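## Task

Remove both orange insoles from the hanger and put them flat on the table next to each other, near but not overlapping. The remaining insole must stay clipped and the hanger must stay on its rail.

## Robot and tools

Robot: two arms with parallel grippers, left_arm and right_arm. Their bases sit at about (-0.051, +0.298, +0.043) m for left_arm and (-0.033, -0.316, +0.045) m for right_arm. A camera stand is fixed behind them.

Frame: everything is in the scene frame. The origin is at table-top height, halfway between the arms; +x points out over the table, +z up, and left_arm is on the +y side. Arm names do not match image left and right. The gripper's fingers point along its own +z and open and close along its own y. end_effector_position is the point between the finger pads, roughly 1 cm behind the tips. Reported positions and orientations can be a few cm off, more at long reach.

execute_actions(actions, cameras): actions is a list of actions. Each action is a table of at most 15 rows, one row per 1/30 s control step; if fewer rows are given, the last one repeats to fill 15. Every row is one list of 14 numbers in [-1, 1], always covering both arms: left_arm dx, dy, dz, rx, ry, rz, opening, then right_arm the same seven. dx to rz are offsets, not poses, along scene axes, measured from that arm's Hand target at the start of the action; every row counts from that same start, not from the row before. Scale: 1.0 equals 0.6 m for dx, dy, dz and 180 degrees for the rotation vector rx, ry, rz, which turns the hand about its Hand target position. The next action starts from the new Hand target, so repeating an offset moves further. opening is absolute: +1 fully open (0.094 m), -1 closed. Six zeros re-command an arm's current Hand target; a 0 opening is a real command, so resend the present opening to keep a grip. An empty actions list returns camera images and full state; otherwise images come only if cameras names them.

move(target, speed, blend, opening_speed, grip_force, blocking, cameras): drives straight paths for both grippers. target is either one 14-number row laid out as above, or a list of up to 15 such rows; every row is an offset from the same starting Hand targets, not from the previous row. speed is top path speed in m/s, 0.002 to 2.9, default 0.25 (turning up to twice that in rad/s); one value or one per target. blend in m rounds corners at intermediate targets; 0 stops at each. opening_speed is how fast openings change per second on the -1 to +1 scale, at least 0.2. grip_force is the per-pad force limit in newtons, 10 to 50, one value or one per arm; it persists, and low values close slowly. A move lasts at least 0.5 s and at most 10 s. blocking=false returns after about 0.5 s while motion continues. Paths ignore obstacles and the other arm. Faster moves lag, stray and hit harder; a target placed beyond a contact presses harder.

The move result adds a 'move:' line saying how it ended: done (within 10 mm and 2 degrees, at rest), off_target, moving, held, or fault, plus any limits: limits=paced means the sent pose was clipped, limits=held means steps were withheld.

wait(seconds 0 to 10): lets time pass with the last commands held. stop(): brakes a running move. zoom_image(camera, region=[x0, y0, x1, y1]): enlarges part of a camera's newest image, pixels from top-left, region at most 504 by 504. read_manual(section): licence texts only. finished_scene(scene): ends the current scene, given its number; make it the last call of that reply.

Cameras: cam_head_left, cam_head_right, cam_high, cam_low, cam_left_wrist, cam_right_wrist, each 672x504. Wrist cameras are fisheye and may lag while their arm moves.

Result lines: end_effector_position (m) and end_effector_quat_wxyz per arm; Hand target, the last commanded pose after clipping, from which the next offsets count; Tool commands; grip_measured, the measured finger opening on the -1 to +1 scale (reads a bit wide when empty); Joint positions, whose last value per arm is opening in metres; Joint velocities, possibly shown as within noise; Joint torques, which include arm weight and friction, so nonzero is normal; Motor temperatures.

Control notes: each step the commanded orientation is clipped to within 40 degrees of the measured one. Grippers often stop a few cm short of the commanded pose, especially with a load; sending another action, even zeros, asks again, and any leftover gap can be sent as an extra offset. Very small moves may not start. An arm blocked by something keeps pushing until commanded back past its gripper.

Gripping: squeeze rises about 1 N per 0.001 below the first-touch reading, then jumps to the force limit near 20 N. Insoles are soft, so close gently with opening_speed and a moderate grip_force. To release, command an opening well above grip_measured.

Avoid: dropping or flinging items; anything falling off the table or being left off it; pulling the hanger off its rail; knocking the other insole loose; hard hits on fixed or heavy objects; grippers, housings or wrist cameras touching between arms, or one gripper closing on the other's fingers; paths that pass near an arm's own base (go around); long holds with an arm stretched out or pushing at an unreachable pose, which heat motors. MOTOR HOT appears at 75 °C; at 90 °C a fault folds that arm and it stays idle. Loose objects may get nudged now and then.

Each tool is called after "Call:" as name(argument=value, ...), one argument or row to a line, values as JSON.

## Session

Call:
execute_actions(
  actions=[],
  cameras=["all"],
)

Call:
zoom_image(
  camera="cam_head_left",
  region=[150, 0, 430, 280],
)

Call:
zoom_image(
  camera="cam_head_right",
  region=[140, 0, 420, 280],
)

Call:
zoom_image(
  camera="cam_high",
  region=[180, 50, 420, 290],
)

Scene clock: 0.00 s.
left_arm: end_effector_position=(+0.3607, +0.3104, +0.1491) grip_measured=+1.000 end_effector_quat_wxyz=(+0.605, -0.024, +0.794, +0.056) | right_arm: end_effector_position=(+0.3648, -0.3406, +0.1549) grip_measured=+1.000 end_effector_quat_wxyz=(+0.600, +0.040, +0.798, -0.042)
Joint positions: left_arm=[-0.034 1.615 0.389 0.958 -0.158 0.018 0.094] | right_arm=[-0.048 1.528 0.349 0.898 0.096 0.007 0.094]
Joint velocities: within noise
Joint torques (N m): no reading
Motor temperatures (°C): left_arm=[24 27 31 34 23 26 24] | right_arm=[24 23 33 34 23 26 25]
Heat: left arm: 34 °C; right arm: 34 °C.
Hand target: left_arm +0.3598, +0.3105, +0.1456; +0.599, -0.024, +0.799, +0.056 | right_arm +0.3653, -0.3407, +0.1560; +0.600, +0.040, +0.798, -0.043
Tool commands: left_gripper/opening=+1.0 right_gripper/opening=+1.0
camera_calibration:
cam_left_wrist: T_world_to_cam=[[0.0910887, -0.972411, -0.214755, 0.306173], [-0.675513, 0.0981162, -0.730791, 0.349774], [0.7317, 0.211636, -0.647939, -0.136504], [0, 0, 0, 1]] pos_world=[0.308267, 0.292296, 0.232918]
cam_right_wrist: T_world_to_cam=[[-0.10946, -0.983027, -0.147226, -0.265541], [-0.635372, 0.183102, -0.750184, 0.44016], [0.764409, 0.0114285, -0.644631, -0.0786722], [0, 0, 0, 1]] pos_world=[0.310737, -0.340729, 0.240392]

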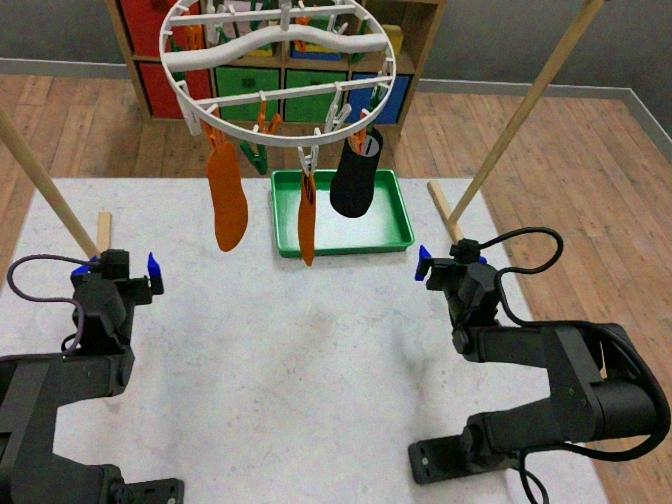

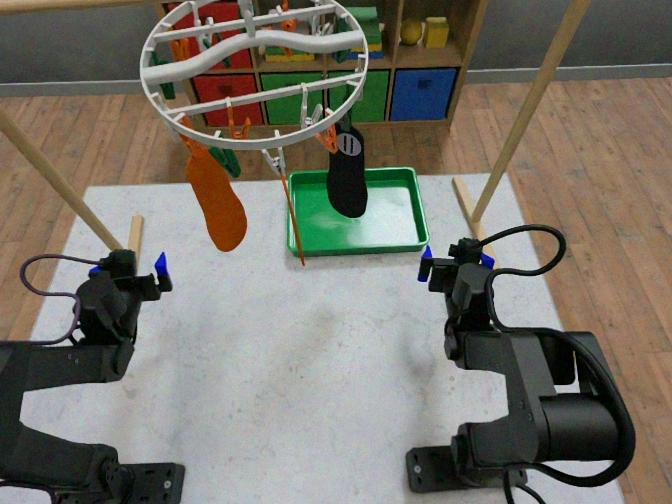

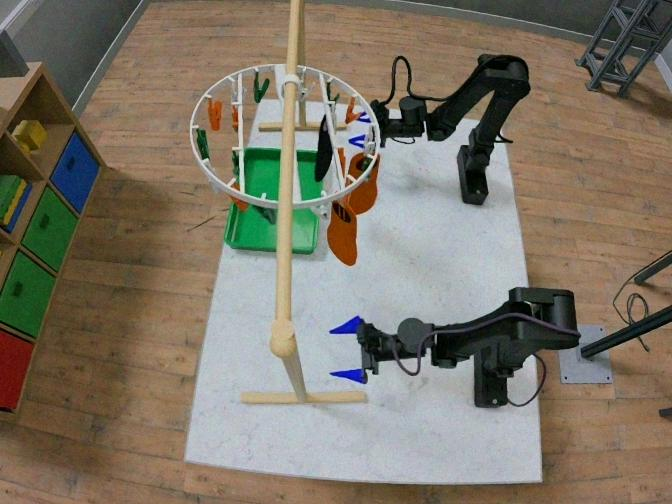

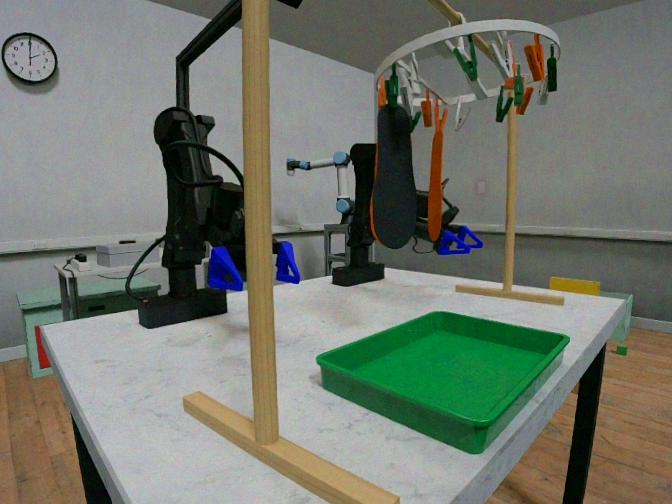

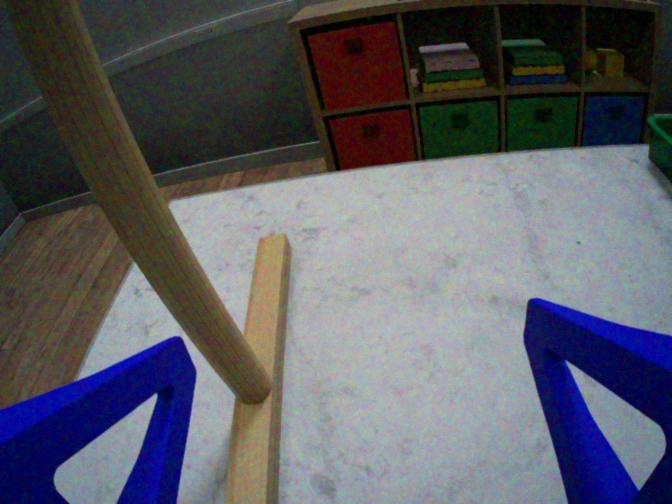

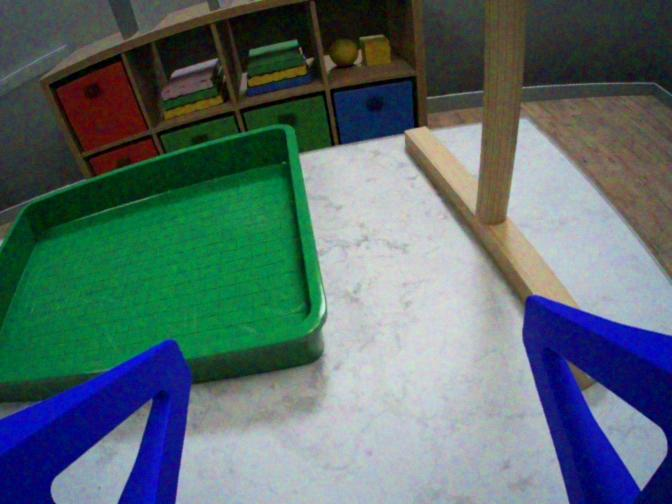

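Scaled by 1.800 from the camera's 672x504 image, which has a finer 960x720 frame.

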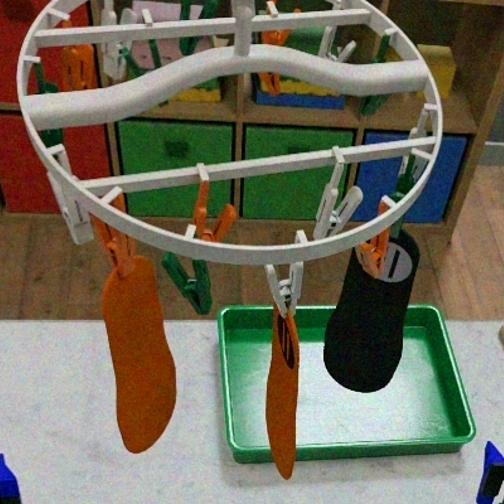

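Scaled by 1.800 from the camera's 672x504 image, which has a finer 960x720 frame.

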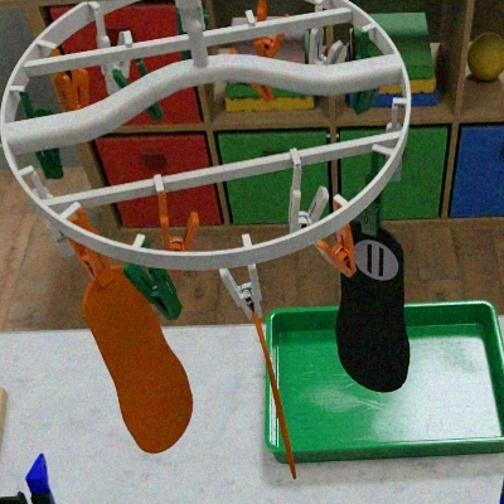

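Scaled by 2.100 from the camera's 672x504 image, which has a finer 960x720 frame.

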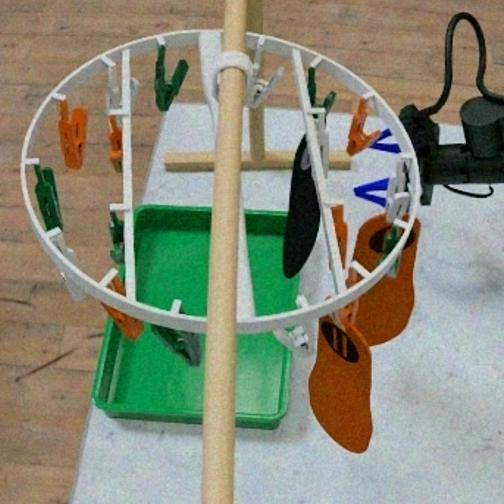

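Call:
move(
  target=[-0.175,-0.2325,0.2,-0.041,-0.084,-0.223,-0.1,-0.254,0.4745,0.153,0.0084,-0.089,0.087,-0.1],
  grip_force=30,
  cameras=["all"],
)

Scene clock: 54.07 s.
left_arm: end_effector_position=(+0.2582, +0.1736, +0.2704) grip_measured=-0.098 end_effector_quat_wxyz=(+0.686, +0.206, +0.670, -0.198) | right_arm: end_effector_position=(+0.2126, -0.0593, +0.2492) grip_measured=-0.097 end_effector_quat_wxyz=(+0.705, -0.053, +0.705, +0.060)
Joint positions: left_arm=[-0.162 0.925 0.248 0.697 0.409 0.01 0.042] | right_arm=[1.252 1.45 0.43 1.024 1.12 0.007 0.042]
Joint torques (N m): left_arm=[-0.4 -2.86 4.77 1.81 0.06 -0.11] | right_arm=[0.23 -4 6.98 1.63 0.07 -0.07]
Motor temperatures (°C): left_arm=[24 29 33 40 23 26 24] | right_arm=[24 25 34 40 23 26 25]
Heat: left arm: 40 °C; right arm: 40 °C.
Hand target: left_arm +0.2548, +0.1709, +0.2655; +0.677, +0.206, +0.676, -0.206 | right_arm +0.2130, -0.0560, +0.2479; +0.705, -0.056, +0.705, +0.055
Off the commanded pose: left_arm 0.006 m, 2 deg | right_arm 0.004 m, 1 deg.
grip_force (N): 30, 30
move: done
camera_calibration:
cam_left_wrist: T_world_to_cam=[[-0.511298, -0.842181, -0.171189, 0.329762], [-0.281088, 0.35212, -0.892749, 0.280457], [0.812135, -0.408341, -0.416766, 0.0703784], [0, 0, 0, 1]] pos_world=[0.190283, 0.207703, 0.336161]
cam_right_wrist: T_world_to_cam=[[0.20623, -0.963761, -0.169217, -0.0523031], [-0.434737, 0.0646847, -0.898231, 0.349852], [0.876626, 0.258807, -0.405643, 0.0264442], [0, 0, 0, 1]] pos_world=[0.139699, -0.0798817, 0.316124]

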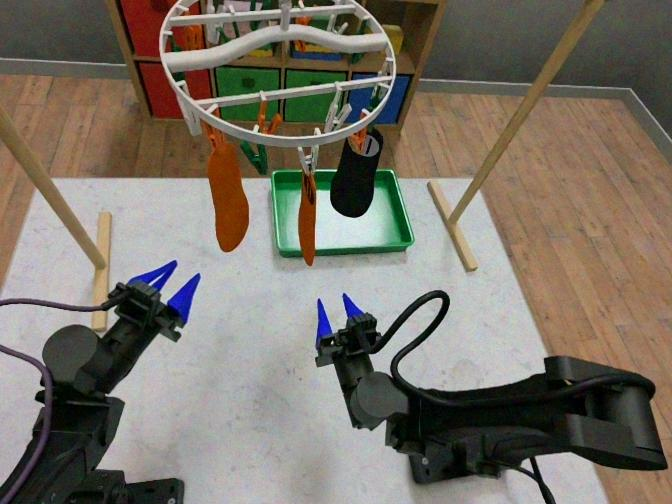

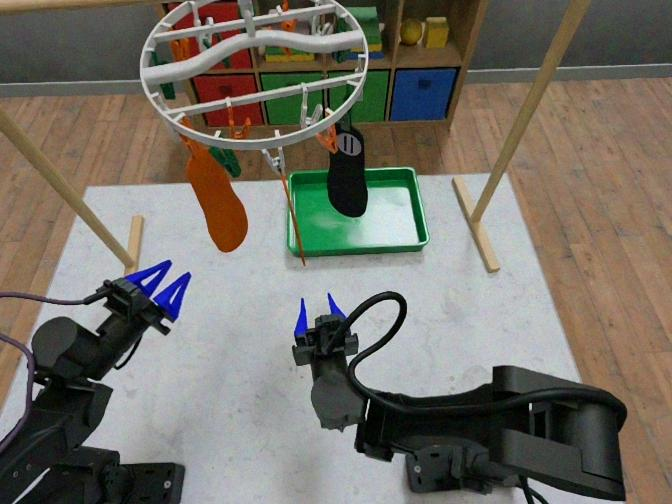

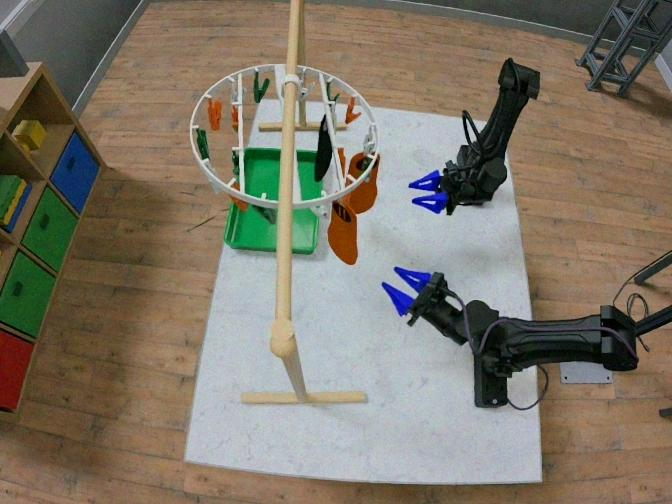

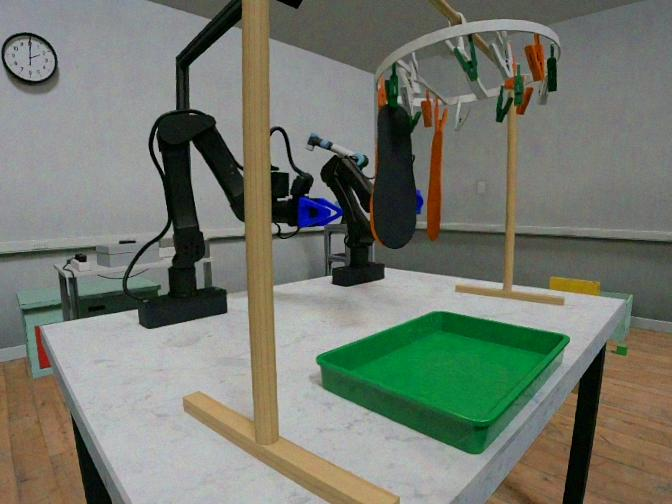

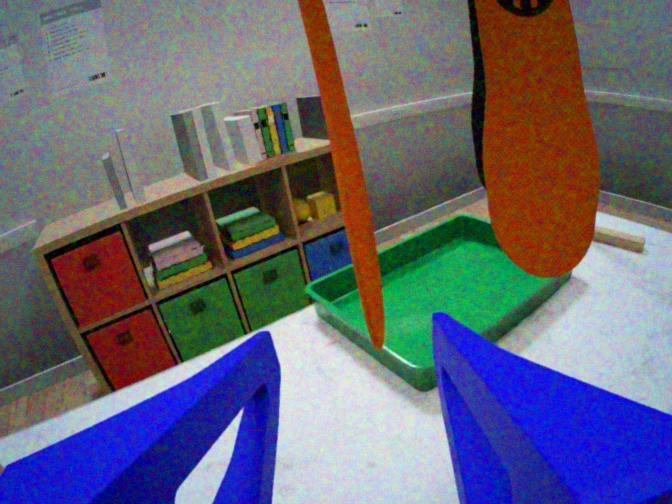

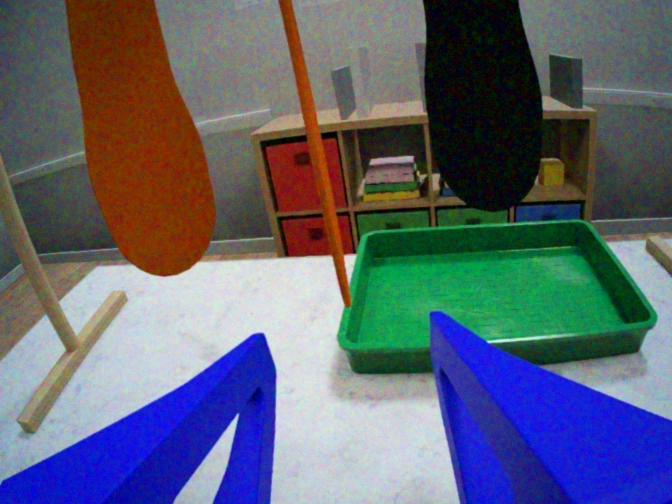

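Call:
move(
  target=[
    [0.123,-0.098,-0.005,0,0,0,-0.1,0.157,0.02,0,0,0,0,-0.1],
    [0.123,-0.098,-0.005,0,0,0,-1,0.157,0.02,0,0,0,0,-1],
  ],
  speed=0.15,
  cameras=["cam_head_left","cam_left_wrist","cam_right_wrist","cam_high"],
)

Scene clock: 75.83 s.
left_arm: end_effector_position=(+0.3243, +0.1153, +0.2613) grip_measured=-0.959 end_effector_quat_wxyz=(+0.678, +0.209, +0.674, -0.203) | right_arm: end_effector_position=(+0.3029, -0.0484, +0.2503) grip_measured=-0.960 end_effector_quat_wxyz=(+0.706, -0.052, +0.704, +0.059)
Joint positions: left_arm=[-0.347 1.401 0.467 0.936 0.237 0.009 0.002] | right_arm=[0.959 1.638 0.614 1.029 0.83 0.005 0.002]
Joint torques (N m): left_arm=[-0.36 -4.75 6.22 2.03 -0.06 -0.1] | right_arm=[-0.42 -5.78 7.79 1.75 -0.05 -0.07]
Heat: left arm: 41 °C; right arm: 40 °C.
Hand target: left_arm +0.3287, +0.1122, +0.2626; +0.677, +0.206, +0.676, -0.206 | right_arm +0.3072, -0.0440, +0.2479; +0.705, -0.056, +0.705, +0.055
Off the commanded pose: left_arm 0.005 m, 1 deg | right_arm 0.007 m, 1 deg.
grip_force (N): 30, 30
move: done
camera_calibration:
cam_left_wrist: T_world_to_cam=[[-0.525299, -0.834945, -0.164097, 0.314649], [-0.291691, 0.357853, -0.88705, 0.312759], [0.799361, -0.418101, -0.431525, -0.00171405], [0, 0, 0, 1]] pos_world=[0.257884, 0.150077, 0.328326]
cam_right_wrist: T_world_to_cam=[[0.202511, -0.964604, -0.168906, -0.0592201], [-0.432605, 0.0666177, -0.899119, 0.38912], [0.878546, 0.255151, -0.403801, -0.0563152], [0, 0, 0, 1]] pos_world=[0.229803, -0.0686774, 0.317123]
Images, in order (width x height): cam_head_left 672x504, cam_high 672x504, cam_left_wrist 672x504, cam_right_wrist 672x504.

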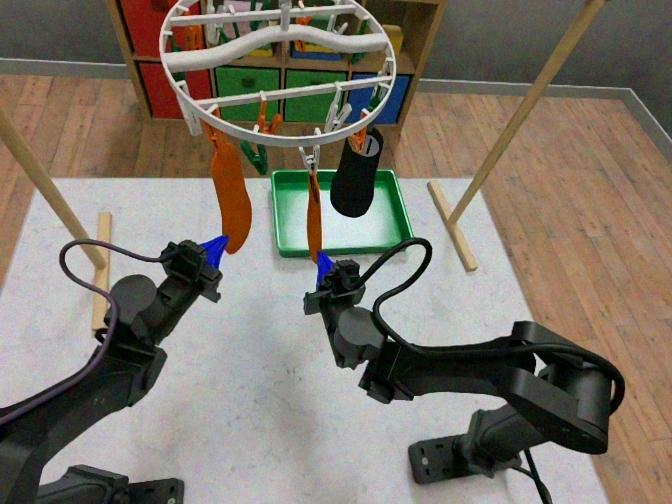

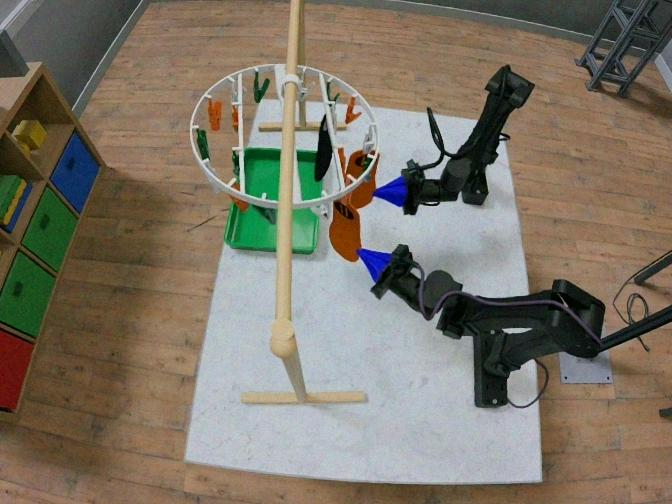

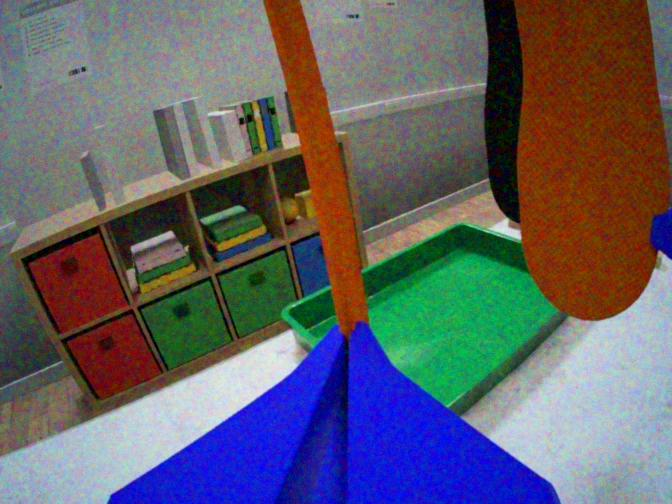

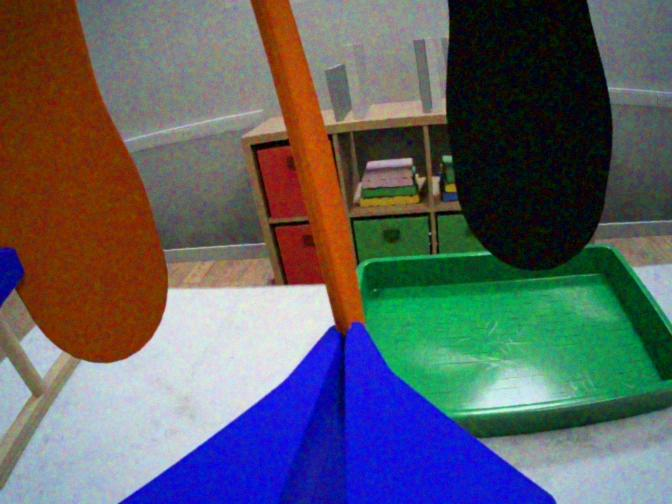

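Call:
move(
  target=[
    [0,0,0,0,0,0,-0.4,0,0,0,0,0,0,-0.4],
    [0.025,-0.017,0,0,0,0,-0.4,0.031,0.005,0,0,0,0,-0.4],
    [0.025,-0.017,0,0,0,0,-1,0.031,0.005,0,0,0,0,-1],
  ],
  speed=0.12,
  cameras=["cam_head_left","cam_left_wrist","cam_right_wrist","cam_high"],
)

Scene clock: 86.00 s.
left_arm: end_effector_position=(+0.3393, +0.1057, +0.2627) grip_measured=-0.944 end_effector_quat_wxyz=(+0.679, +0.209, +0.674, -0.203) | right_arm: end_effector_position=(+0.3208, -0.0447, +0.2525) grip_measured=-0.940 end_effector_quat_wxyz=(+0.708, -0.050, +0.702, +0.061)
Joint positions: left_arm=[-0.362 1.473 0.53 0.948 0.221 0.009 0.003] | right_arm=[0.915 1.682 0.666 1.029 0.785 0.005 0.003]
Joint torques (N m): left_arm=[-0.43 -5.41 6.22 2.04 -0.07 -0.11] | right_arm=[-0.57 -6.31 7.82 1.71 -0.05 -0.06]
Heat: left arm: 42 °C; right arm: 40 °C.
Hand target: left_arm +0.3436, +0.1020, +0.2626; +0.677, +0.206, +0.676, -0.206 | right_arm +0.3257, -0.0409, +0.2479; +0.705, -0.056, +0.705, +0.055
Off the commanded pose: left_arm 0.006 m, 1 deg | right_arm 0.008 m, 1 deg.
grip_force (N): 30, 30
move: done
camera_calibration:
cam_left_wrist: T_world_to_cam=[[-0.52434, -0.835469, -0.164498, 0.314551], [-0.289771, 0.356727, -0.888132, 0.321571], [0.800688, -0.418016, -0.429141, -0.0181973], [0, 0, 0, 1]] pos_world=[0.272684, 0.140478, 0.329531]
cam_right_wrist: T_world_to_cam=[[0.204851, -0.963166, -0.174206, -0.0582773], [-0.428056, 0.0719005, -0.900888, 0.397799], [0.88023, 0.259118, -0.39756, -0.0739465], [0, 0, 0, 1]] pos_world=[0.247308, -0.0655718, 0.318821]
Images, in order (width x height): cam_head_left 672x504, cam_high 672x504, cam_left_wrist 672x504, cam_right_wrist 672x504.

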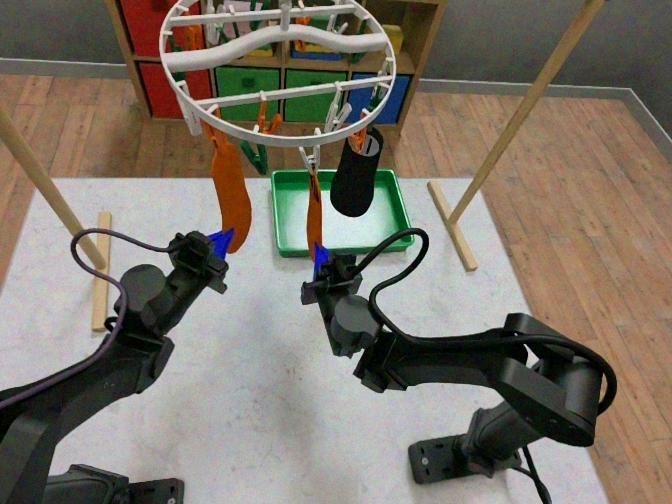

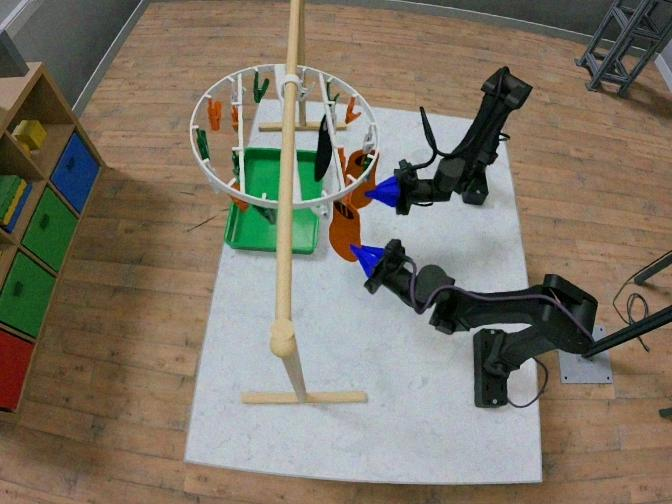

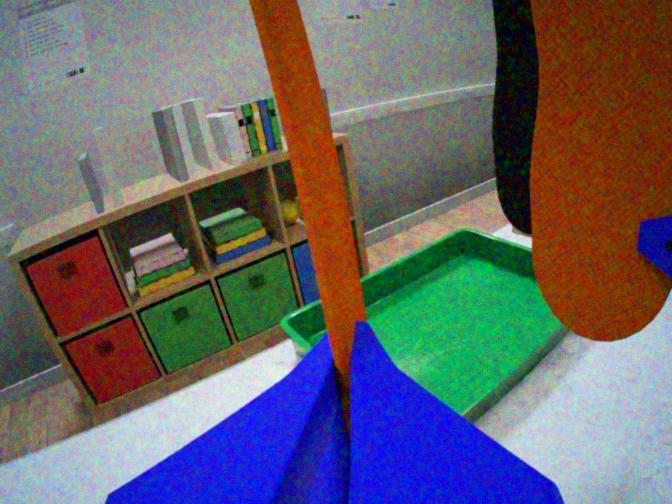

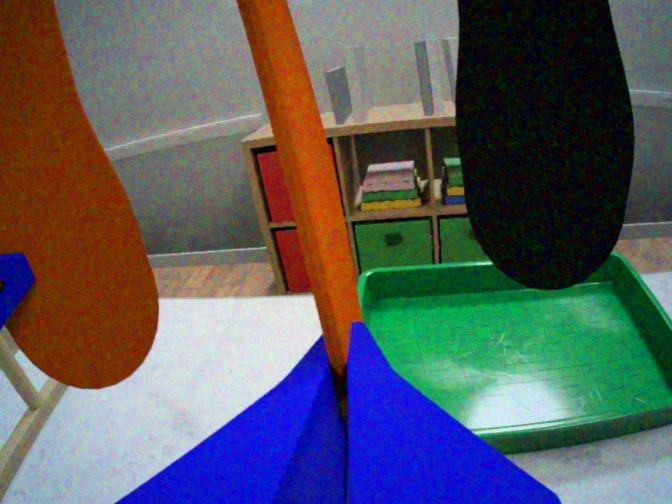

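Call:
move(
  target=[
    [0,0,-0.15,0,0,0,-1,0,0,-0.15,0,0,0,-1],
    [0,0,-0.15,0,0,0,-1,-0.01,-0.382,-0.147,0,0,0,-1],
    [0.047,0.063,-0.117,0.493,-0.0825,-0.0045,-1,-0.026,-0.398,-0.063,-0.4963,0.0698,0.0698,-1],
  ],
  speed=[0.06,0.25,0.3],
  blend=[0,0.03,0],
  cameras=["cam_head_left","cam_head_right","cam_high","cam_low"],
)

Call:
zoom_image(
  camera="cam_high",
  region=[290, 100, 450, 310],
)

Call:
zoom_image(
  camera="cam_head_left",
  region=[180, 190, 460, 310],
)

Call:
zoom_image(
  camera="cam_head_right",
  region=[180, 190, 460, 310],
)

Scene clock: 122.47 s.
left_arm: end_effector_position=(+0.3701, +0.1425, +0.1819) grip_measured=-0.945 end_effector_quat_wxyz=(+0.409, +0.647, +0.545, +0.342) | right_arm: end_effector_position=(+0.3084, -0.2819, +0.1962) grip_measured=-0.941 end_effector_quat_wxyz=(-0.371, +0.601, -0.602, +0.373)
Joint positions: left_arm=[-0.45 1.547 0.744 0.34 -0.255 1.441 0.003] | right_arm=[0.16 1.017 0.454 0.093 0.172 -1.487 0.003]
Joint torques (N m): left_arm=[-0.4 -9.58 6.71 1.77 -0.08 0.01] | right_arm=[0.59 -4.72 9.74 1.73 0.09 -0.01]
Motor temperatures (°C): left_arm=[24 29 35 45 23 26 25] | right_arm=[24 24 35 41 23 26 26]
Heat: left arm: 45 °C; right arm: 41 °C.
Hand target: left_arm +0.3718, +0.1397, +0.1923; +0.412, +0.646, +0.542, +0.345 | right_arm +0.3102, -0.2798, +0.2100; -0.380, +0.596, -0.597, +0.380
Off the commanded pose: left_arm 0.011 m, 1 deg | right_arm 0.014 m, 1 deg.
grip_force (N): 30, 30
move: off_target (left_arm, right_arm)
Images, in order (width x height): cam_head_left 672x504, cam_head_right 672x504, cam_high 672x504, cam_low 672x504.

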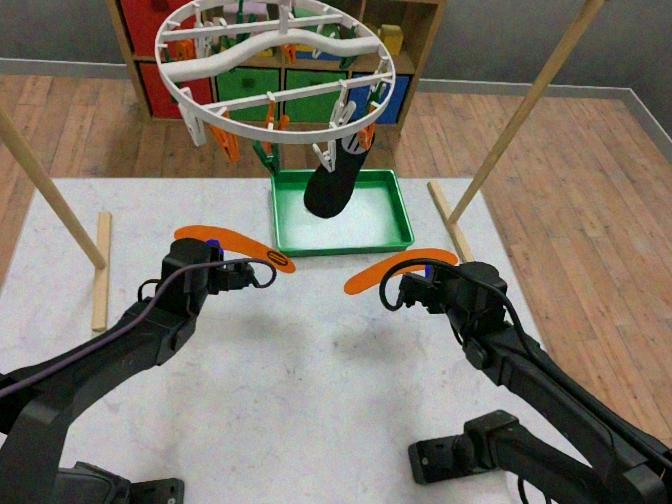

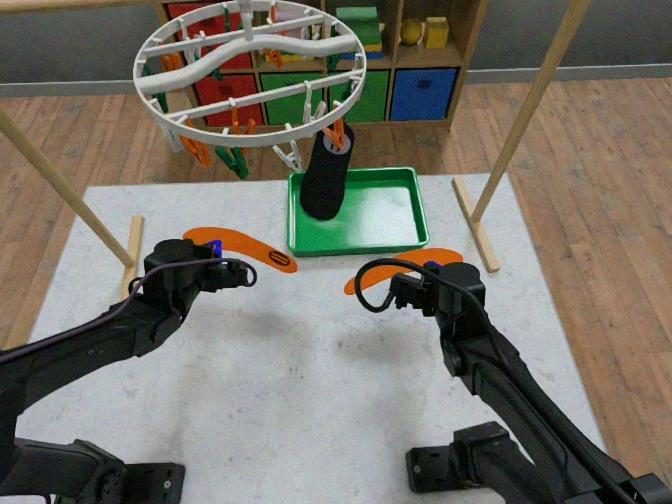

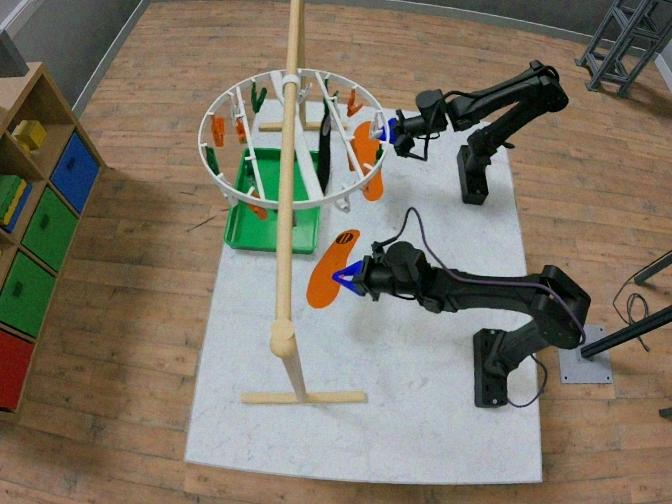

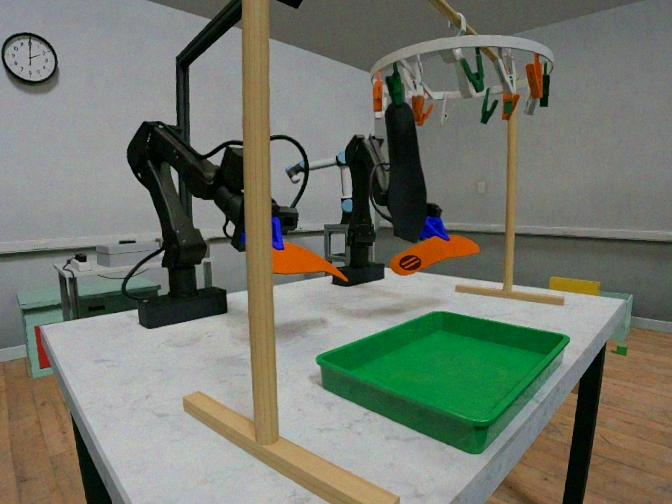

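Scaled by 2.400 from the camera's 672x504 image, which has a finer 960x720 frame.

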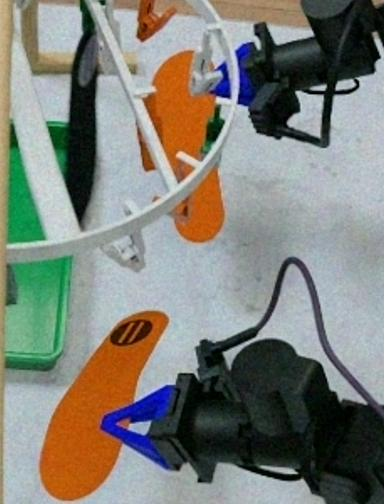

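Scaled by 1.800 from the camera's 672x504 image, which has a finer 960x720 frame.

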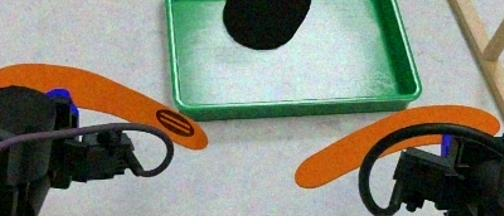

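Scaled by 1.800 from the camera's 672x504 image, which has a finer 960x720 frame.

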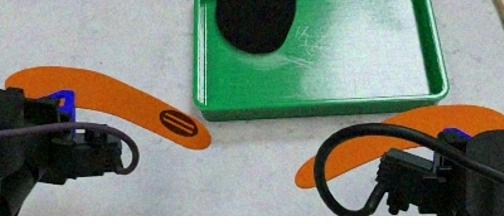

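Call:
move(
  target=[
    [0,-0.016,-0.2,0,0,0.061,-1,0,0,0,0,0,-0.05,-1],
    [0,-0.016,-0.287,0,0,0.061,-1,0,0,0,0,0,-0.05,-1],
  ],
  speed=[0.25,0.07],
  blend=[0.01,0],
  cameras=["cam_head_left","cam_head_right","cam_high","cam_low","cam_left_wrist"],
)

Call:
zoom_image(
  camera="cam_low",
  region=[290, 200, 530, 380],
)

Call:
zoom_image(
  camera="cam_high",
  region=[290, 100, 450, 330],
)

Scene clock: 166.53 s.
left_arm: end_effector_position=(+0.3758, +0.1297, +0.0327) grip_measured=-0.945 end_effector_quat_wxyz=(+0.388, +0.586, +0.596, +0.387) | right_arm: end_effector_position=(+0.3071, -0.2824, +0.2047) grip_measured=-0.941 end_effector_quat_wxyz=(+0.347, -0.550, +0.640, -0.409)
Joint positions: left_arm=[-0.571 2.185 0.683 1.021 -0.532 1.302 0.003] | right_arm=[0.289 1.038 0.486 0.068 0.426 -1.364 0.003]
Joint torques (N m): left_arm=[-0.43 -9.28 2.15 1.92 -0.19 -0.13] | right_arm=[0.58 -2.14 9.7 1.7 0.18 0.07]
Heat: left arm: 45 °C; right arm: 40 °C.
Hand target: left_arm +0.3719, +0.1302, +0.0202; +0.378, +0.591, +0.601, +0.383 | right_arm +0.3101, -0.2798, +0.2100; +0.349, -0.548, +0.642, -0.408
Off the commanded pose: left_arm 0.013 m, 2 deg | right_arm 0.007 m, 0 deg.
grip_force (N): 30, 30
move: off_target (left_arm)
camera_calibration:
cam_left_wrist: T_world_to_cam=[[-0.368424, 0.14165, -0.918803, 0.155319], [-0.366871, 0.885959, 0.283696, 0.0412557], [0.854207, 0.441602, -0.274441, -0.272788], [0, 0, 0, 1]] pos_world=[0.305376, 0.0619119, 0.0561389]
Images, in order (width x height): cam_head_left 672x504, cam_head_right 672x504, cam_high 672x504, cam_low 672x504, cam_left_wrist 672x504.

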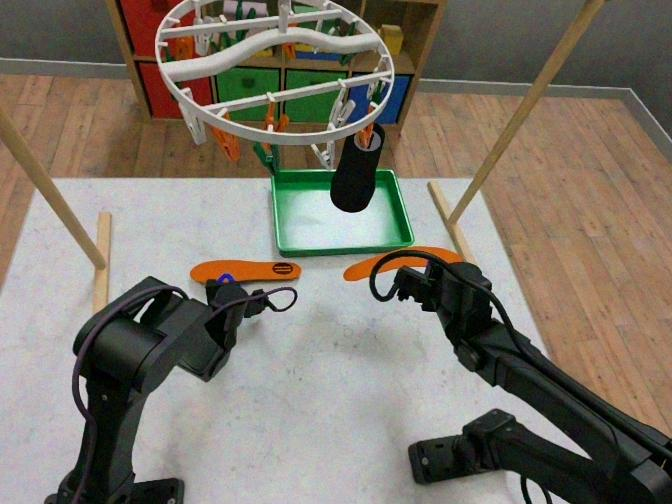

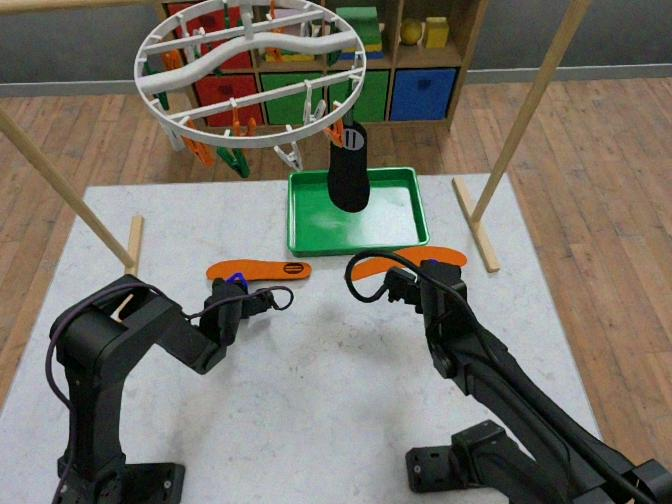

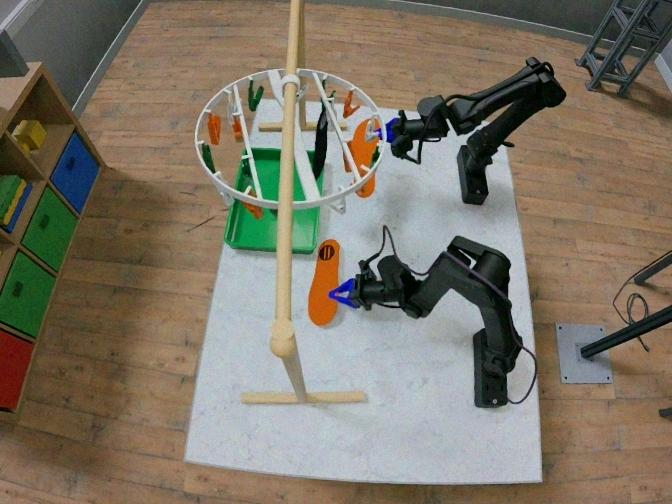

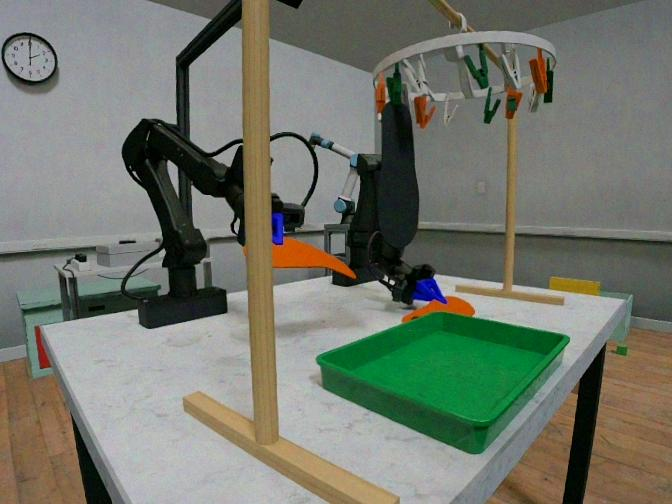

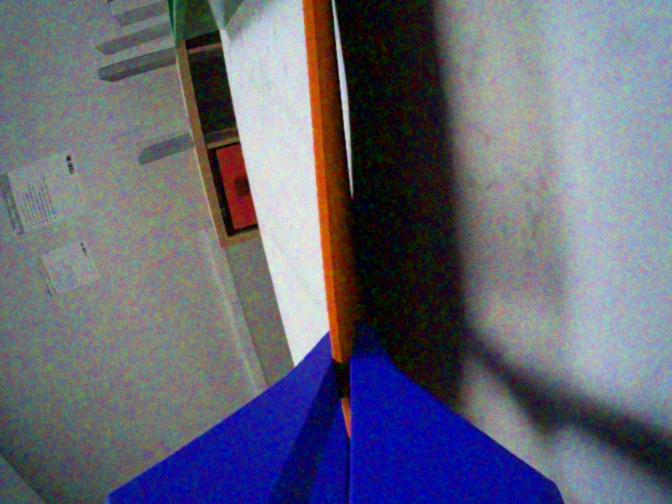

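Scaled by 2.100 from the camera's 672x504 image, which has a finer 960x720 frame.

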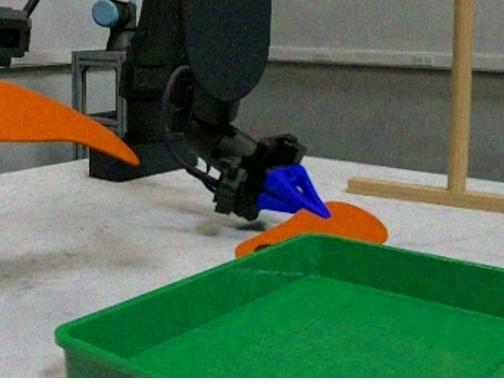

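Scaled by 2.191 from the camera's 672x504 image, which has a finer 960x720 frame.

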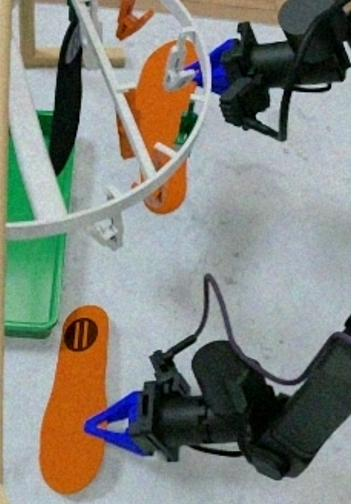

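Call:
move(
  target=[
    [0,0,0,0,0,0,-0.6,0,0,0,0,0,-0.02,-1],
    [-0.1,0.0,0.003,0,0,0,-0.6,0,0,0,0,0,-0.02,-1],
    [-0.18,0.1,0.15,0,0,0,-0.6,0,0,0,0,0,-0.02,-1],
    [-0.2,0.32,0.25,0,0,0,-0.6,0,0,0,0,0,-0.02,-1],
  ],
  speed=[0.1,0.07,0.25,0.35],
  opening_speed=0.5,
  blend=[0,0.01,0.03,0],
  cameras=["cam_head_left","cam_high","cam_low"],
)

Call:
zoom_image(
  camera="cam_head_left",
  region=[180, 230, 440, 310],
)

Call:
zoom_image(
  camera="cam_high",
  region=[290, 100, 410, 350],
)

Scene clock: 191.50 s.
left_arm: end_effector_position=(+0.2505, +0.3216, +0.1663) grip_measured=-0.602 end_effector_quat_wxyz=(+0.379, +0.588, +0.601, +0.387) | right_arm: end_effector_position=(+0.3071, -0.2823, +0.2048) grip_measured=-0.941 end_effector_quat_wxyz=(+0.334, -0.530, +0.657, -0.420)
Joint positions: left_arm=[0.146 0.796 0.233 0.134 0.107 1.619 0.019] | right_arm=[0.335 1.067 0.507 0.049 0.521 -1.305 0.003]
Joint torques (N m): left_arm=[0.61 -0.51 7.3 1.77 0.06 0.04] | right_arm=[0.53 -2.3 9.72 1.65 0.22 0.08]
Heat: left arm: 45 °C; right arm: 40 °C.
Hand target: left_arm +0.2519, +0.3221, +0.1702; +0.378, +0.591, +0.601, +0.383 | right_arm +0.3101, -0.2798, +0.2100; +0.336, -0.527, +0.658, -0.419
Off the commanded pose: left_arm 0.004 m, 1 deg | right_arm 0.006 m, 0 deg.
grip_force (N): 30, 30
move: done
Images, in order (width x height): cam_head_left 672x504, cam_high 672x504, cam_low 672x504.

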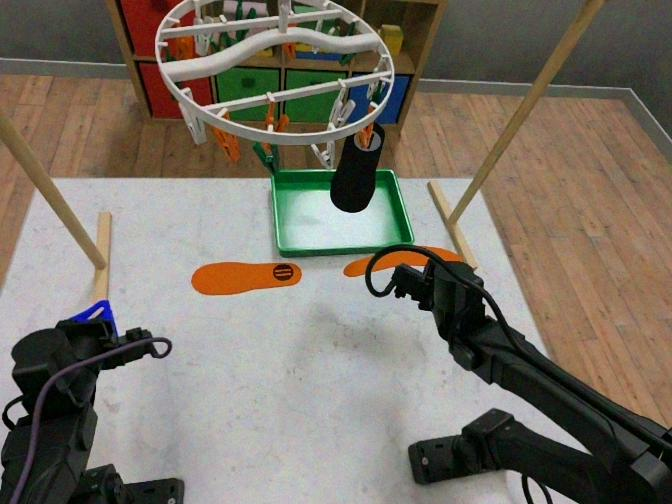

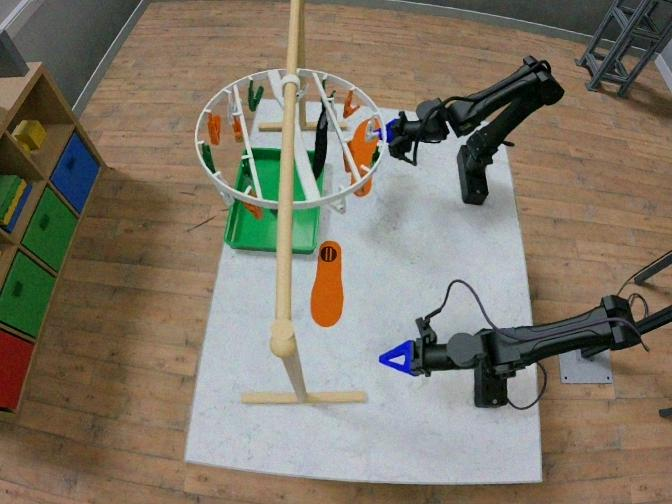

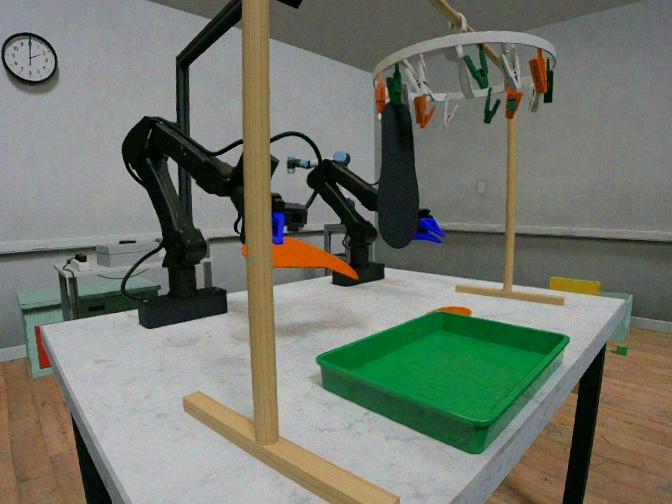

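Scaled by 1.938 from the camera's 672x504 image, which has a finer 960x720 frame.

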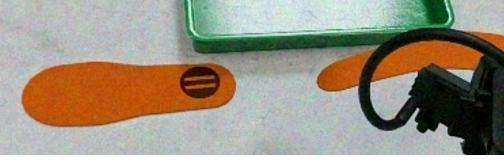

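Scaled by 2.016 from the camera's 672x504 image, which has a finer 960x720 frame.

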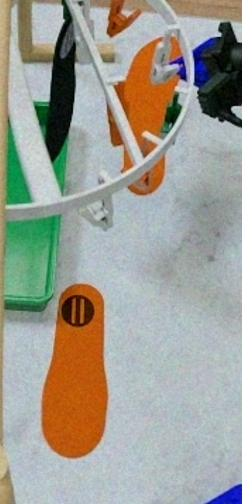

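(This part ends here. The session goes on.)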